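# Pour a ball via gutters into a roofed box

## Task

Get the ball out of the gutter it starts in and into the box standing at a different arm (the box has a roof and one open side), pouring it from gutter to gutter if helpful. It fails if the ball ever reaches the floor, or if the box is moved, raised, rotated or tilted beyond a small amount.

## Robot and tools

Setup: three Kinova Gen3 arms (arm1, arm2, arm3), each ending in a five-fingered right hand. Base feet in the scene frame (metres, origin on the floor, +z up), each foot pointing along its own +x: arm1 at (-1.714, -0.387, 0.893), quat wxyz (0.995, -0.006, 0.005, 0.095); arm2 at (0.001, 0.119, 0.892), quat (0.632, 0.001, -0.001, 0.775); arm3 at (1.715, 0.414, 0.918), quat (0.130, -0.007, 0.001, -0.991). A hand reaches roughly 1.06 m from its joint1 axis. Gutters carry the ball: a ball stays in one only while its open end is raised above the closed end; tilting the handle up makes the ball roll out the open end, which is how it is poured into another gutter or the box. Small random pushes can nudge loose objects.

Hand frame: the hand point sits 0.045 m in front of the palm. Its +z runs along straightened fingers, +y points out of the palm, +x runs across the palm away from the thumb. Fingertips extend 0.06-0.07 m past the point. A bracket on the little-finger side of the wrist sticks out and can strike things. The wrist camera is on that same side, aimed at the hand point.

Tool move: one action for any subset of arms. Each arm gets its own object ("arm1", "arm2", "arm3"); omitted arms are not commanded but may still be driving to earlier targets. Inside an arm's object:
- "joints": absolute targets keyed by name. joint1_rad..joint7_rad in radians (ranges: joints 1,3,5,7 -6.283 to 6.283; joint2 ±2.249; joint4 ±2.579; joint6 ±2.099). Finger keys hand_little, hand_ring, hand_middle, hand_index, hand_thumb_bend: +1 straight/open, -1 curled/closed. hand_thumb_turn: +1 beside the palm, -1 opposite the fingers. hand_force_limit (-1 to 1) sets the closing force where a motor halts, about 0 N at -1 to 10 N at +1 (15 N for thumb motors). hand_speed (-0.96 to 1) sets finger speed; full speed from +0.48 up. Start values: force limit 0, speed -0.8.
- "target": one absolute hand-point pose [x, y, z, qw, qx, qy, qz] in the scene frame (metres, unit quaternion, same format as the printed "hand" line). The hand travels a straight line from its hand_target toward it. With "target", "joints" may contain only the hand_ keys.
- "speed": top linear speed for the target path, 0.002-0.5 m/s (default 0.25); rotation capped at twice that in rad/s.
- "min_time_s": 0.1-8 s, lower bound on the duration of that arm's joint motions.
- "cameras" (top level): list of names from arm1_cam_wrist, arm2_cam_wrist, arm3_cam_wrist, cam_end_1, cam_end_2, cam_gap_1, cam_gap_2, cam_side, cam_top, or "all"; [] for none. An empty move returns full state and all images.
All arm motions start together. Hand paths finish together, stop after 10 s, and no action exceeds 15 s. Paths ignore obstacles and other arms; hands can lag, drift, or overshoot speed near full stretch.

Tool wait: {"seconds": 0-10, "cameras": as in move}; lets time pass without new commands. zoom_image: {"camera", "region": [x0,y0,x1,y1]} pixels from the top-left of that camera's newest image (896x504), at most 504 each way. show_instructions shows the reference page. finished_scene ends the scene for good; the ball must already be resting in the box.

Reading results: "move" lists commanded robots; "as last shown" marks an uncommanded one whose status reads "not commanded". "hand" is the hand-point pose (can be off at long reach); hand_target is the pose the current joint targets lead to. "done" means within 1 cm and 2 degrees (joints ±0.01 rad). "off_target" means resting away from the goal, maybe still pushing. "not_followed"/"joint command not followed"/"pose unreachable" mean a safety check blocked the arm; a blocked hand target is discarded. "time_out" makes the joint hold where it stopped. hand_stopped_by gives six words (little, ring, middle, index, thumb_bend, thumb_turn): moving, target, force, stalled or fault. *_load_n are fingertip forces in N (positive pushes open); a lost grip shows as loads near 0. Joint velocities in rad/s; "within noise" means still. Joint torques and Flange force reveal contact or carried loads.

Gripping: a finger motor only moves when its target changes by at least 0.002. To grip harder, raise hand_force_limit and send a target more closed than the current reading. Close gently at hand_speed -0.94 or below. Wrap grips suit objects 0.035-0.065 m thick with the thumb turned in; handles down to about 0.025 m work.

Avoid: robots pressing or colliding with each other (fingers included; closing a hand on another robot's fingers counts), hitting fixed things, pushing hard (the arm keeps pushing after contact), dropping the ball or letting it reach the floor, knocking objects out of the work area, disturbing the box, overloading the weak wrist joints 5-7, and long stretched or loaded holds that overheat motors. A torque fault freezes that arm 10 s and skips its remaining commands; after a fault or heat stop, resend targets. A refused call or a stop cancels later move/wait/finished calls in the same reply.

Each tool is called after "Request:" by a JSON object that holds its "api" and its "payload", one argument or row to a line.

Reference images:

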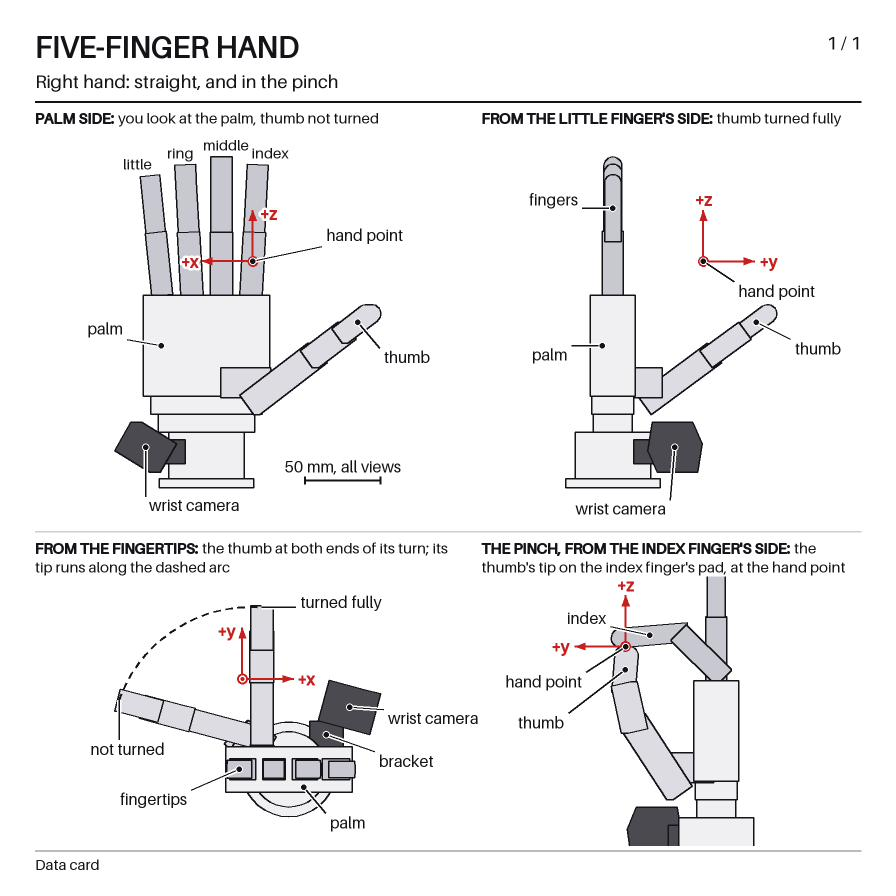

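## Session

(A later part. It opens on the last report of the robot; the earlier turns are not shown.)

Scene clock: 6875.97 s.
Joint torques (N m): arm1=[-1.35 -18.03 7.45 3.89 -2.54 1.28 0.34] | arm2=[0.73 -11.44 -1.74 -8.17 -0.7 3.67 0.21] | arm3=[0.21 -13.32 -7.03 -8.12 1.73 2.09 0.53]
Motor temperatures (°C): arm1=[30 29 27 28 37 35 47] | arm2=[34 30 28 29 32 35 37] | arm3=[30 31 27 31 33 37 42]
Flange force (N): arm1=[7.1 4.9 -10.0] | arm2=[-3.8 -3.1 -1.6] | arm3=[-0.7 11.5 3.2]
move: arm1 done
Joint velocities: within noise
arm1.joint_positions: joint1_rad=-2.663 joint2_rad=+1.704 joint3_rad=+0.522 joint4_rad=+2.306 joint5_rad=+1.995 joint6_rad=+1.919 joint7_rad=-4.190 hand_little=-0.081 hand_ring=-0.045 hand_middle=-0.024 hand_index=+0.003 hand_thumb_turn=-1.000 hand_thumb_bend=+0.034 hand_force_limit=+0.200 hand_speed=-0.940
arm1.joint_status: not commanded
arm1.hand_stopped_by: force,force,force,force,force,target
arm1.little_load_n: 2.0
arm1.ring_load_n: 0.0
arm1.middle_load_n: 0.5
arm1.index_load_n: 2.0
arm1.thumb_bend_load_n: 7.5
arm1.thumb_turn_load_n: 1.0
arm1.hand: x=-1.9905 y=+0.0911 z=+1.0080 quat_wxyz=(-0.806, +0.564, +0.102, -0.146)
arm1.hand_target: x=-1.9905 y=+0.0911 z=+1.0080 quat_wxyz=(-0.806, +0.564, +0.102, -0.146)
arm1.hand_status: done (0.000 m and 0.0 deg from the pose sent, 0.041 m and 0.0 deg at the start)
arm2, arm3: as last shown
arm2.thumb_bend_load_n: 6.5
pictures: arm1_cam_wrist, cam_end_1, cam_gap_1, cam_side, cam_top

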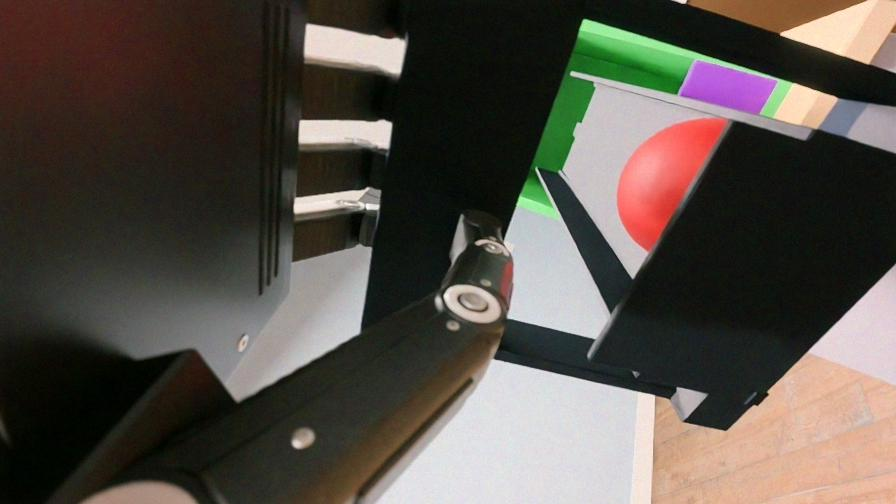

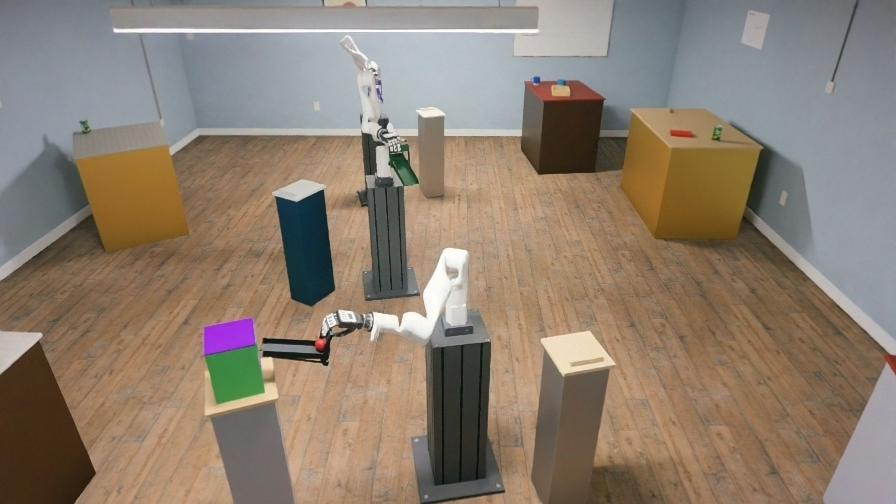

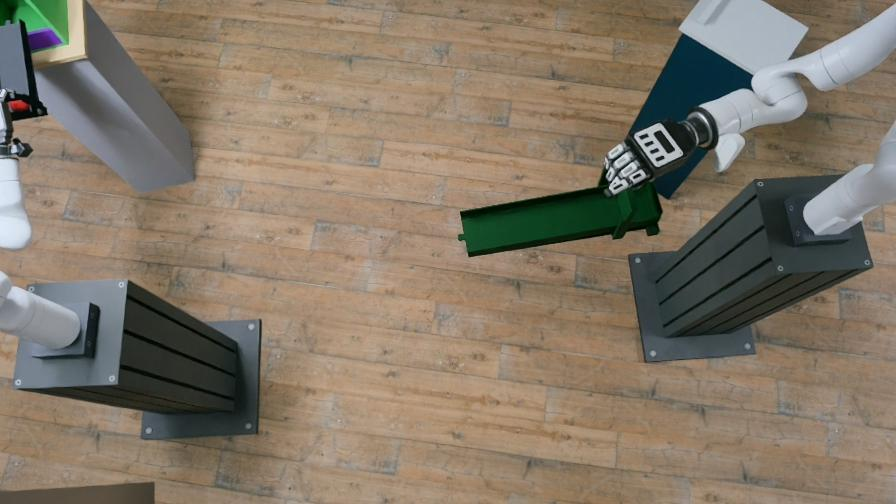

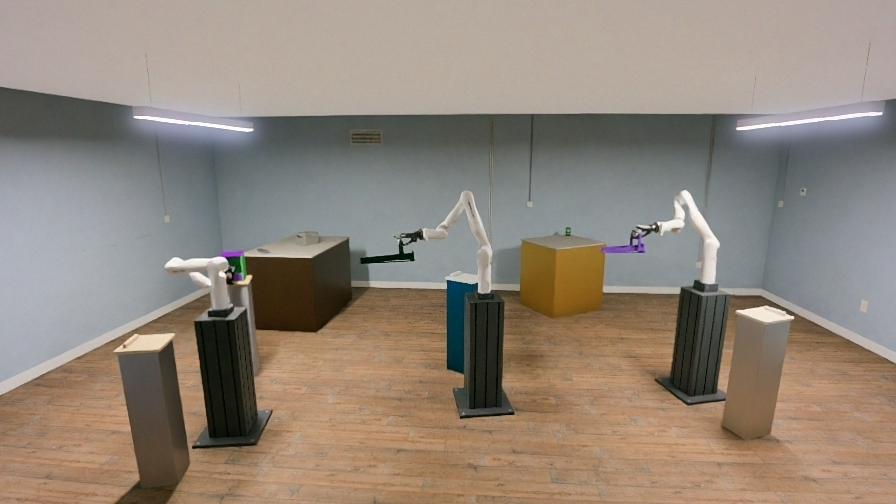

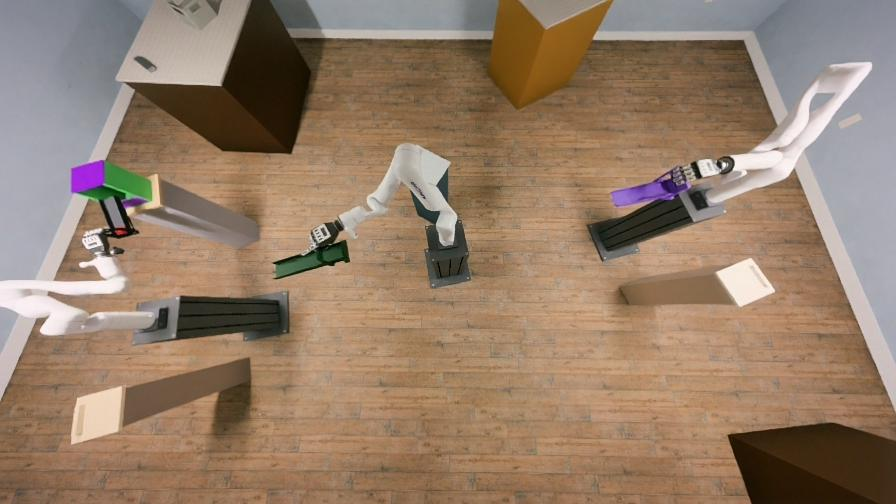

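Request:
{"api": "move", "payload": {
  "arm1": {"target": [-2.0098, 0.1426, 1.002, 0.8061, -0.5644, -0.1020, 0.1457], "speed": 0.03},
  "cameras": ["cam_gap_1", "cam_top", "cam_side", "cam_end_1", "arm1_cam_wrist"]
}}

Request:
{"api": "zoom_image", "payload": {
  "camera": "arm1_cam_wrist",
  "region": [480, 20, 880, 320]
}}

Request:
{"api": "zoom_image", "payload": {
  "camera": "cam_side",
  "region": [205, 240, 275, 290]
}}

Request:
{"api": "zoom_image", "payload": {
  "camera": "cam_top",
  "region": [60, 150, 180, 240]
}}

Request:
{"api": "zoom_image", "payload": {
  "camera": "cam_end_1",
  "region": [180, 280, 340, 420]
}}

Scene clock: 6930.83 s.
Joint torques (N m): arm1=[-1.37 -19.36 8.35 2.73 -2.45 1.57 0.34] | arm2=[0.58 -11.42 -1.7 -8.29 -0.68 3.62 0.22] | arm3=[0.16 -13.29 -7.03 -8.08 1.73 2.11 0.5]
Motor temperatures (°C): arm1=[30 29 27 28 37 35 47] | arm2=[34 30 28 29 32 35 37] | arm3=[30 31 27 31 33 37 42]
Flange force (N): arm1=[5.8 6.2 -8.5] | arm2=[-3.8 -3.0 -2.2] | arm3=[-0.5 11.2 3.2]
move: arm1 done
Joint velocities: within noise
arm1.joint_positions: joint1_rad=-2.619 joint2_rad=+1.670 joint3_rad=+0.621 joint4_rad=+2.167 joint5_rad=+2.129 joint6_rad=+1.816 joint7_rad=-4.077 hand_little=-0.081 hand_ring=-0.045 hand_middle=-0.024 hand_index=+0.003 hand_thumb_turn=-1.000 hand_thumb_bend=+0.034 hand_force_limit=+0.200 hand_speed=-0.940
arm1.joint_status: not commanded
arm1.hand_stopped_by: force,force,force,force,force,target
arm1.little_load_n: 2.0
arm1.ring_load_n: 0.5
arm1.middle_load_n: 1.0
arm1.index_load_n: 2.0
arm1.thumb_bend_load_n: 7.5
arm1.thumb_turn_load_n: 0.5
arm1.hand: x=-2.0098 y=+0.1426 z=+1.0020 quat_wxyz=(-0.806, +0.564, +0.102, -0.146)
arm1.hand_target: x=-2.0098 y=+0.1426 z=+1.0020 quat_wxyz=(-0.806, +0.564, +0.102, -0.146)
arm1.hand_status: done (0.000 m and 0.0 deg from the pose sent, 0.055 m and 0.0 deg at the start)
arm2, arm3: as last shown
arm2.index_load_n: -0.5
arm2.thumb_bend_load_n: 6.0
arm2.thumb_turn_load_n: 1.5
arm3.thumb_bend_load_n: 9.0
pictures: arm1_cam_wrist, cam_end_1, cam_gap_1, cam_side, cam_top

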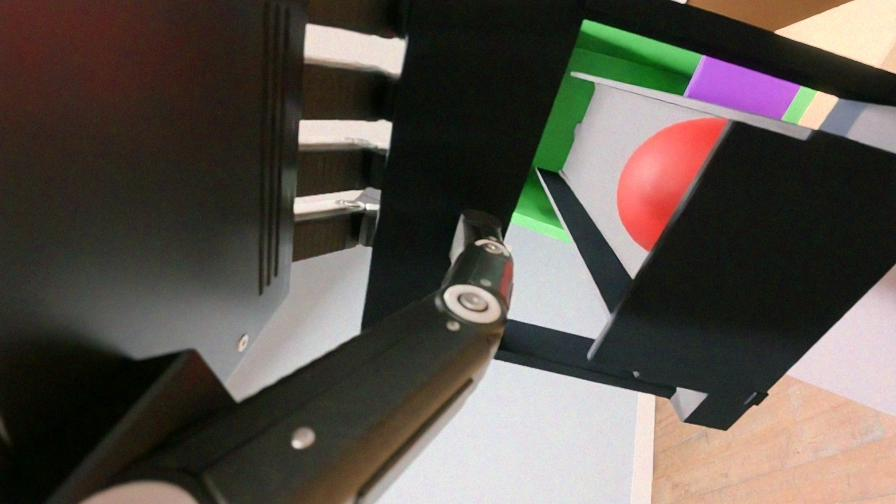

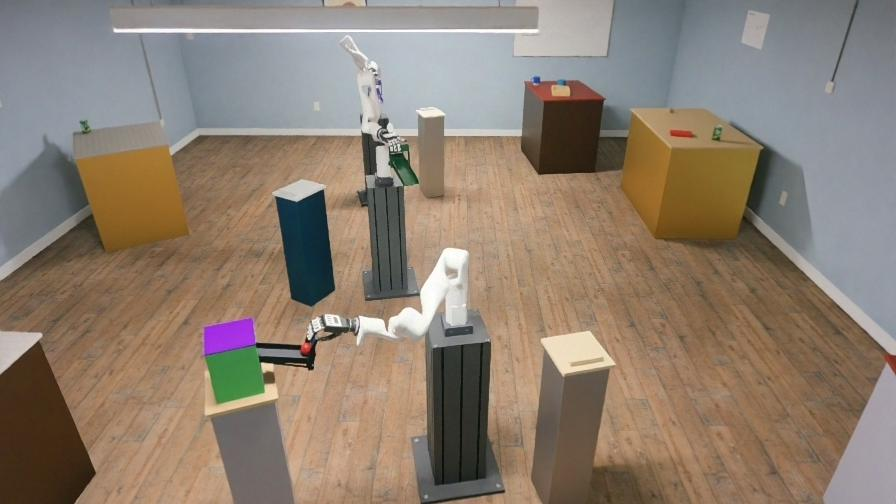

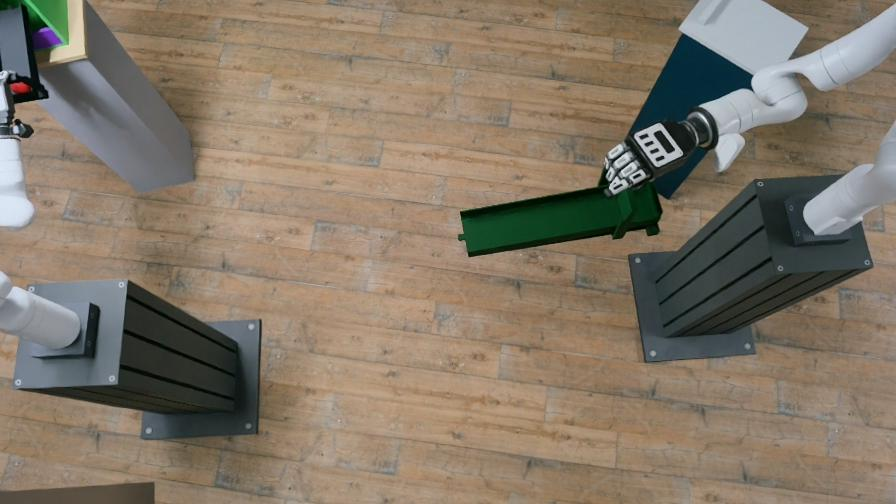

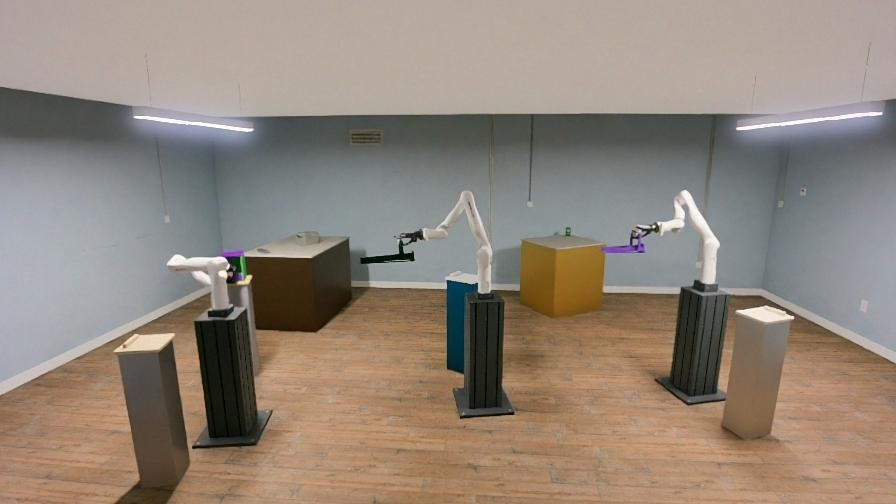

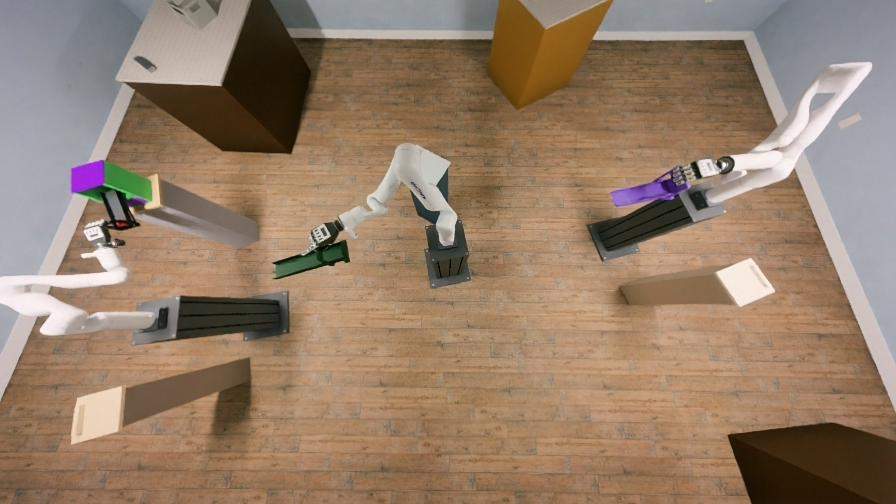

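Scaled by 1.260 from the camera's image (finer frame: 1280x720).

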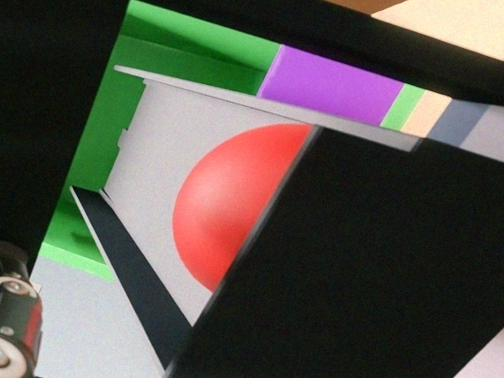

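Scaled by 7.200 from the camera's image (finer frame: 1280x720).

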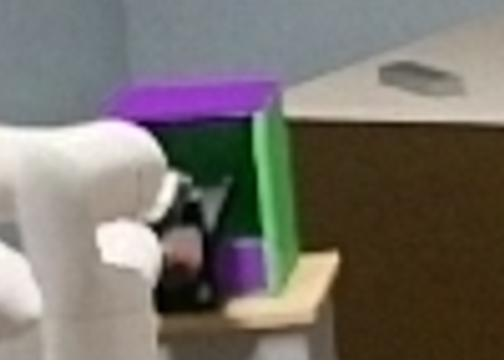

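Scaled by 4.200 from the camera's image (finer frame: 1280x720).

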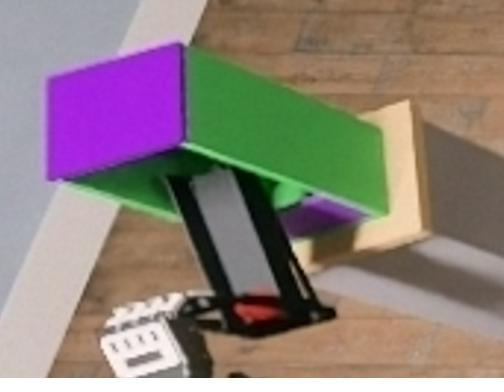

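Scaled by 3.150 from the camera's image (finer frame: 1280x720).

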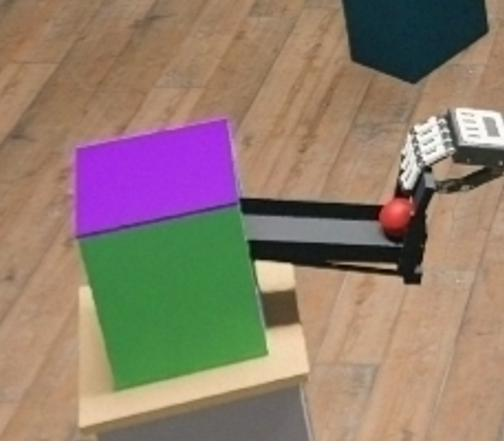

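Request:
{"api": "move", "payload": {
  "arm1": {"target": [-2.0154, 0.1576, 1.046, 0.7426, -0.6456, -0.1167, 0.1343], "speed": 0.03},
  "cameras": ["cam_gap_1", "cam_top", "cam_side", "cam_end_1", "arm1_cam_wrist"]
}}

Request:
{"api": "zoom_image", "payload": {
  "camera": "arm1_cam_wrist",
  "region": [480, 20, 880, 320]
}}

Request:
{"api": "zoom_image", "payload": {
  "camera": "cam_side",
  "region": [205, 240, 275, 290]
}}

Request:
{"api": "zoom_image", "payload": {
  "camera": "cam_top",
  "region": [60, 150, 180, 240]
}}

Request:
{"api": "zoom_image", "payload": {
  "camera": "cam_end_1",
  "region": [180, 280, 340, 420]
}}

Scene clock: 6995.37 s.
Joint torques (N m): arm1=[-1.32 -19.4 8.72 0.96 -2.54 1.76 0.33] | arm2=[0.76 -11.44 -1.71 -8.18 -0.72 3.59 0.24] | arm3=[0.2 -13.26 -7.06 -8.08 1.73 2.13 0.55]
Motor temperatures (°C): arm1=[30 29 27 28 37 35 47] | arm2=[34 30 28 29 32 35 37] | arm3=[30 31 27 32 33 37 42]
Flange force (N): arm1=[5.7 11.1 -6.4] | arm2=[-3.7 -3.0 -1.8] | arm3=[-0.6 11.1 3.2]
move: arm1 done
Joint velocities: within noise
arm1.joint_positions: joint1_rad=-2.637 joint2_rad=+1.406 joint3_rad=+0.800 joint4_rad=+2.324 joint5_rad=+2.534 joint6_rad=+1.621 joint7_rad=-4.039 hand_little=-0.081 hand_ring=-0.045 hand_middle=-0.024 hand_index=+0.003 hand_thumb_turn=-1.000 hand_thumb_bend=+0.034 hand_force_limit=+0.200 hand_speed=-0.940
arm1.joint_status: not commanded
arm1.hand_stopped_by: force,force,force,force,force,target
arm1.little_load_n: 2.0
arm1.ring_load_n: 0.0
arm1.middle_load_n: 0.5
arm1.index_load_n: 2.0
arm1.thumb_bend_load_n: 7.5
arm1.thumb_turn_load_n: 1.0
arm1.hand: x=-2.0154 y=+0.1576 z=+1.0460 quat_wxyz=(-0.743, +0.646, +0.117, -0.134)
arm1.hand_target: x=-2.0154 y=+0.1576 z=+1.0460 quat_wxyz=(-0.743, +0.646, +0.117, -0.134)
arm1.hand_status: done (0.000 m and 0.0 deg from the pose sent, 0.047 m and 12.0 deg at the start)
arm2, arm3: as last shown
arm2.index_load_n: 0.0
arm3.ring_load_n: 1.0
arm3.index_load_n: 4.5
arm3.thumb_bend_load_n: 9.5
pictures: arm1_cam_wrist, cam_end_1, cam_gap_1, cam_side, cam_top

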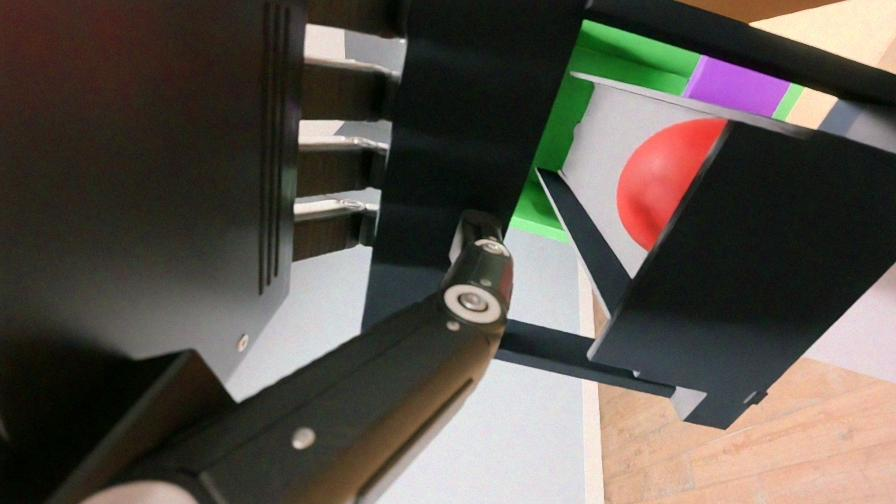

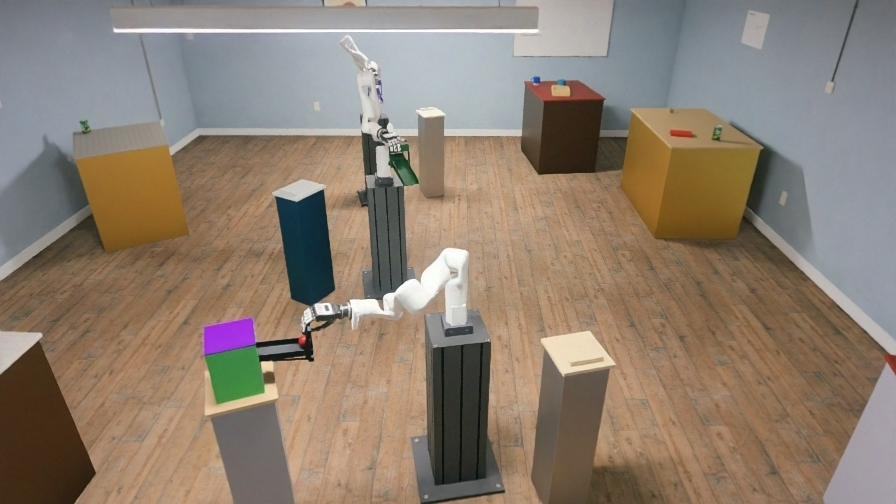

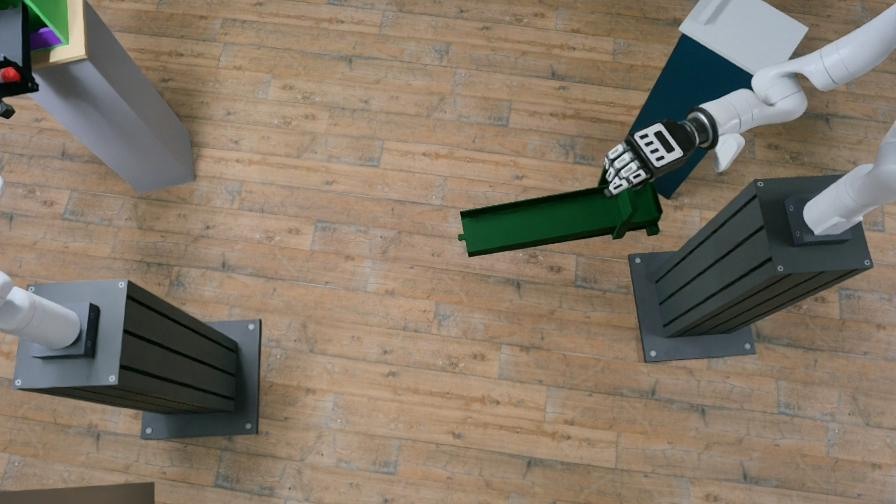

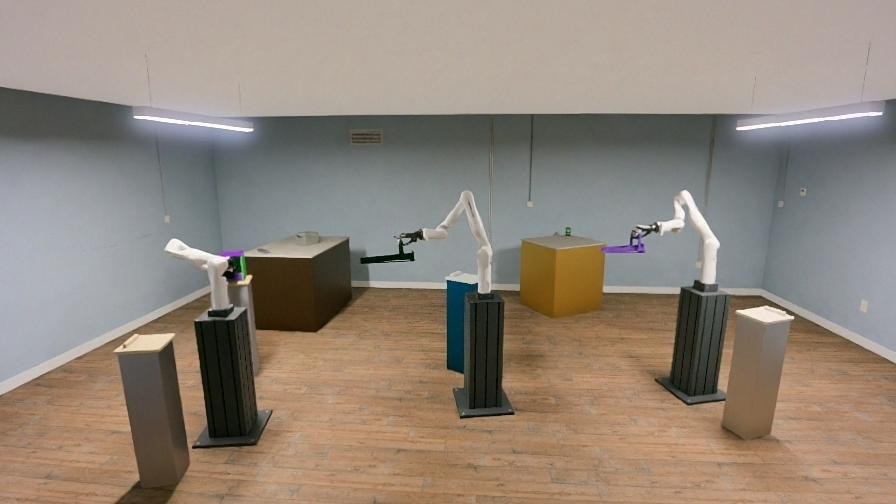

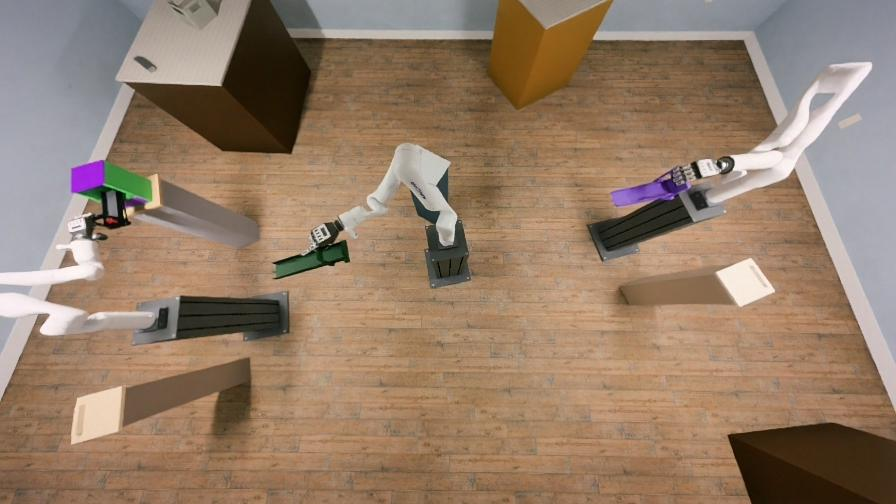

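Scaled by 1.260 from the camera's image (finer frame: 1280x720).

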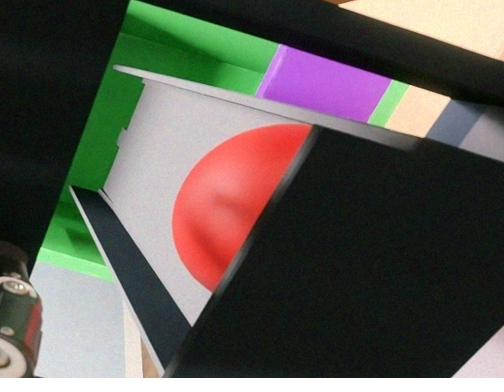

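Scaled by 7.200 from the camera's image (finer frame: 1280x720).

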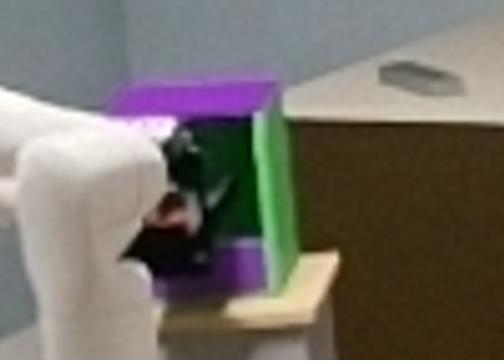

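Scaled by 4.200 from the camera's image (finer frame: 1280x720).

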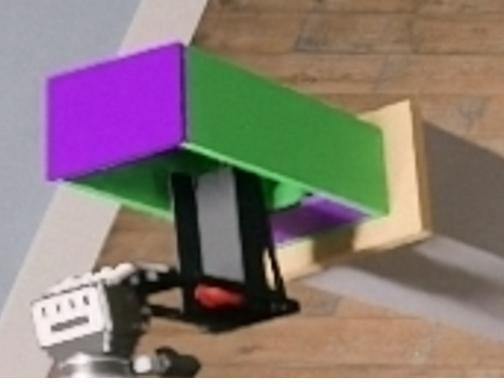

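Scaled by 3.150 from the camera's image (finer frame: 1280x720).

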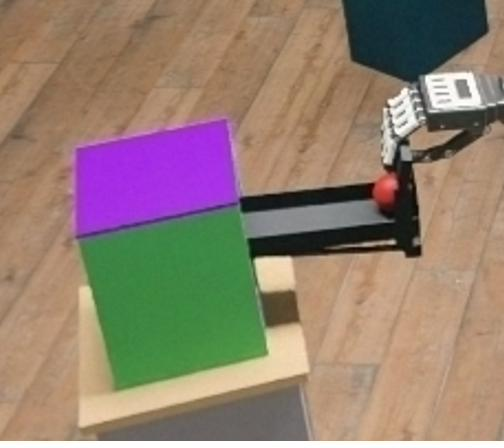

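Request:
{"api": "move", "payload": {
  "arm1": {"target": [-2.0178, 0.1640, 1.0713, 0.7019, -0.6897, -0.1247, 0.1269], "speed": 0.0175},
  "cameras": ["cam_gap_1", "cam_top", "cam_side", "cam_end_1", "arm1_cam_wrist"]
}}

Request:
{"api": "zoom_image", "payload": {
  "camera": "arm1_cam_wrist",
  "region": [480, 20, 880, 320]
}}

Request:
{"api": "zoom_image", "payload": {
  "camera": "cam_end_1",
  "region": [180, 280, 340, 420]
}}

Scene clock: 7011.20 s.
Joint torques (N m): arm1=[-1.35 -19.05 8.73 -0.81 -2.41 1.92 0.32] | arm2=[0.69 -11.4 -1.77 -8.21 -0.72 3.59 0.24] | arm3=[0.16 -13.28 -7.06 -8.12 1.71 2.1 0.51]
Motor temperatures (°C): arm1=[30 29 27 28 37 35 47] | arm2=[34 30 28 29 32 35 37] | arm3=[30 31 27 32 33 37 42]
Flange force (N): arm1=[5.0 13.8 -2.7] | arm2=[-3.7 -3.1 -2.0] | arm3=[-0.5 11.3 3.1]
move: arm1 done
Joint velocities: within noise
arm1.joint_positions: joint1_rad=-2.656 joint2_rad=+1.221 joint3_rad=+0.918 joint4_rad=+2.348 joint5_rad=+2.796 joint6_rad=+1.448 joint7_rad=-3.985 hand_little=-0.081 hand_ring=-0.045 hand_middle=-0.024 hand_index=+0.003 hand_thumb_turn=-1.000 hand_thumb_bend=+0.034 hand_force_limit=+0.200 hand_speed=-0.940
arm1.joint_status: not commanded
arm1.hand_stopped_by: force,force,force,force,force,target
arm1.little_load_n: 2.5
arm1.ring_load_n: 0.0
arm1.middle_load_n: 0.5
arm1.index_load_n: 2.5
arm1.thumb_bend_load_n: 7.5
arm1.thumb_turn_load_n: 0.5
arm1.hand: x=-2.0178 y=+0.1640 z=+1.0713 quat_wxyz=(-0.702, +0.690, +0.125, -0.127)
arm1.hand_target: x=-2.0178 y=+0.1640 z=+1.0713 quat_wxyz=(-0.702, +0.690, +0.125, -0.127)
arm1.hand_status: done (0.000 m and 0.0 deg from the pose sent, 0.026 m and 7.0 deg at the start)
arm2.joint_positions: joint1_rad=+5.241 joint2_rad=+0.348 joint3_rad=-0.391 joint4_rad=+2.203 joint5_rad=-2.486 joint6_rad=+1.027 joint7_rad=-3.490 hand_little=-0.241 hand_ring=-0.128 hand_middle=-0.008 hand_index=+1.000 hand_thumb_turn=-1.000 hand_thumb_bend=+0.060 hand_force_limit=-0.930 hand_speed=-0.940
arm2.joint_status: not commanded
arm2.hand_stopped_by: force,force,force,fault,force,target
arm2.little_load_n: 0.0
arm2.ring_load_n: 1.5
arm2.middle_load_n: 3.0
arm2.index_load_n: 0.0
arm2.thumb_bend_load_n: 6.0
arm2.thumb_turn_load_n: 2.0
arm2.hand: x=-0.5600 y=-0.0650 z=+1.2700 quat_wxyz=(-0.307, +0.356, +0.596, -0.651)
arm2.hand_target: x=-0.5600 y=-0.0650 z=+1.2700 quat_wxyz=(-0.307, +0.356, +0.596, -0.651)
arm2.hand_status: not commanded
arm3.joint_positions: joint1_rad=+0.992 joint2_rad=+0.627 joint3_rad=-1.356 joint4_rad=+2.233 joint5_rad=-3.552 joint6_rad=+1.050 joint7_rad=-2.243 hand_little=+0.039 hand_ring=+0.025 hand_middle=-0.008 hand_index=-0.031 hand_thumb_turn=-1.000 hand_thumb_bend=-0.044 hand_force_limit=-0.880 hand_speed=-0.940
arm3.joint_status: not commanded
arm3.hand_stopped_by: force,force,force,force,force,target
arm3.little_load_n: 0.5
arm3.ring_load_n: 0.5
arm3.middle_load_n: 1.5
arm3.index_load_n: 4.5
arm3.thumb_bend_load_n: 9.5
arm3.thumb_turn_load_n: 4.5
arm3.hand: x=+1.1200 y=+0.2850 z=+1.2800 quat_wxyz=(-0.460, +0.447, +0.563, -0.521)
arm3.hand_target: x=+1.1200 y=+0.2850 z=+1.2800 quat_wxyz=(-0.460, +0.447, +0.563, -0.521)
arm3.hand_status: not commanded
pictures: arm1_cam_wrist, cam_end_1, cam_gap_1, cam_side, cam_top

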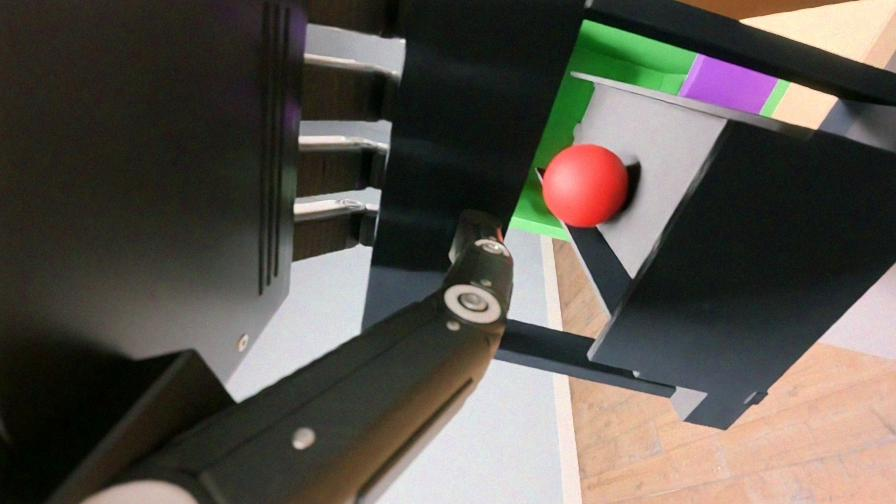

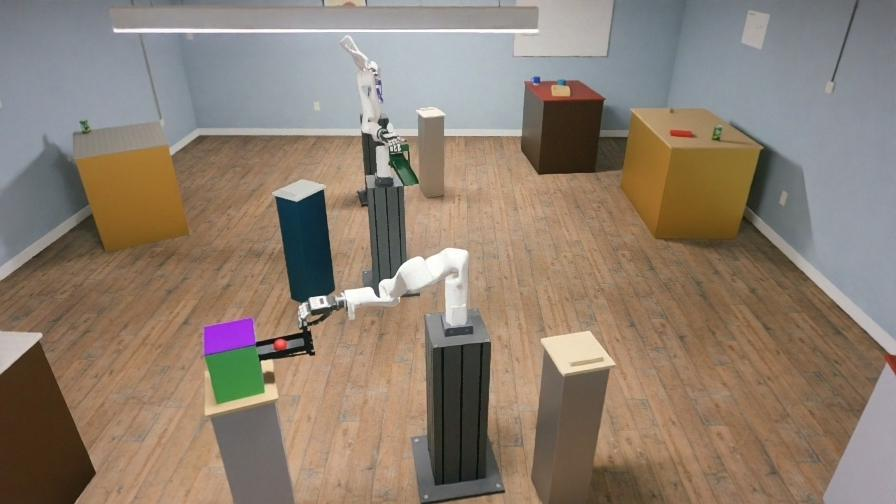

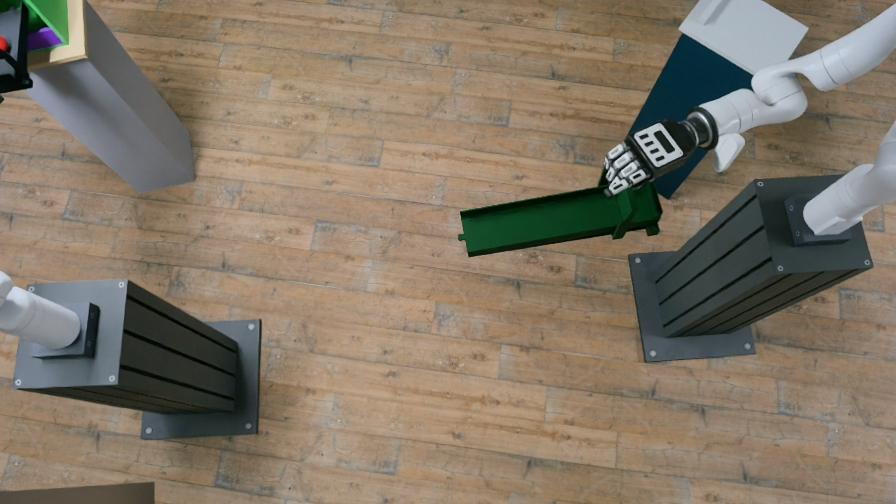

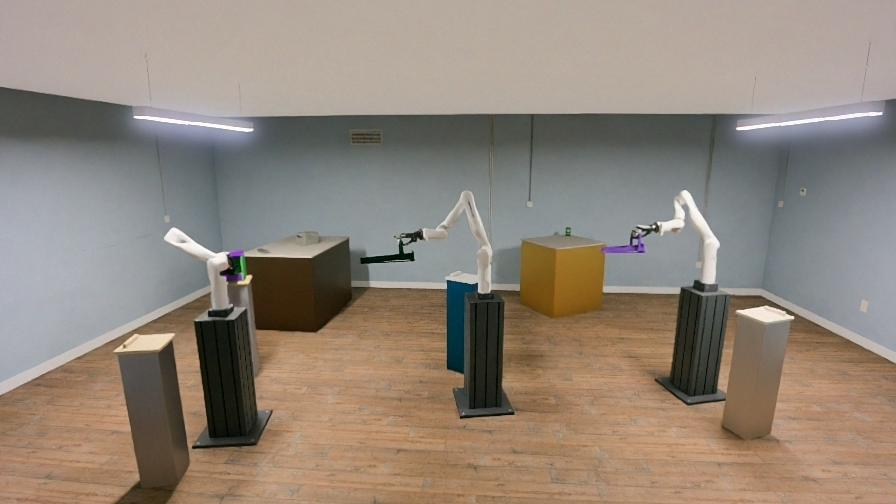

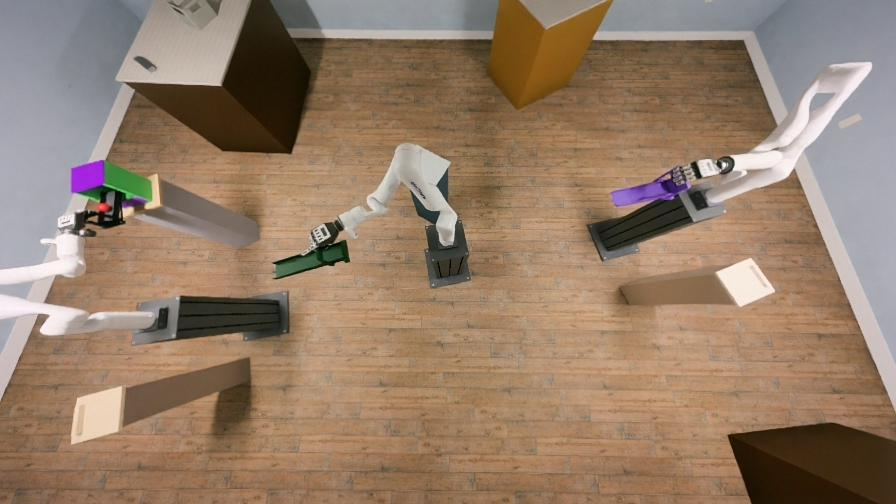

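Scaled by 1.260 from the camera's image (finer frame: 1280x720).

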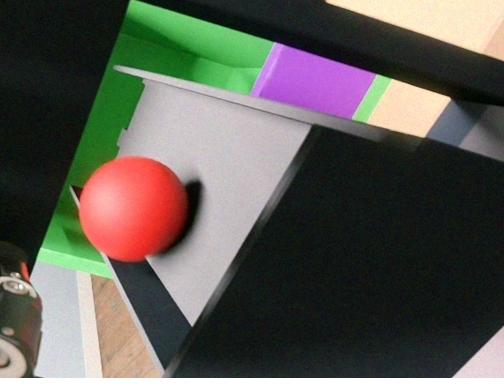

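Scaled by 3.150 from the camera's image (finer frame: 1280x720).

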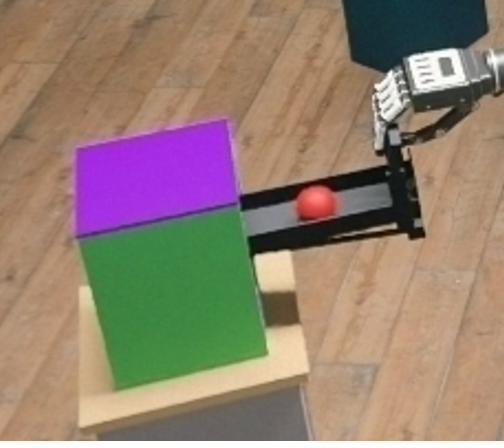

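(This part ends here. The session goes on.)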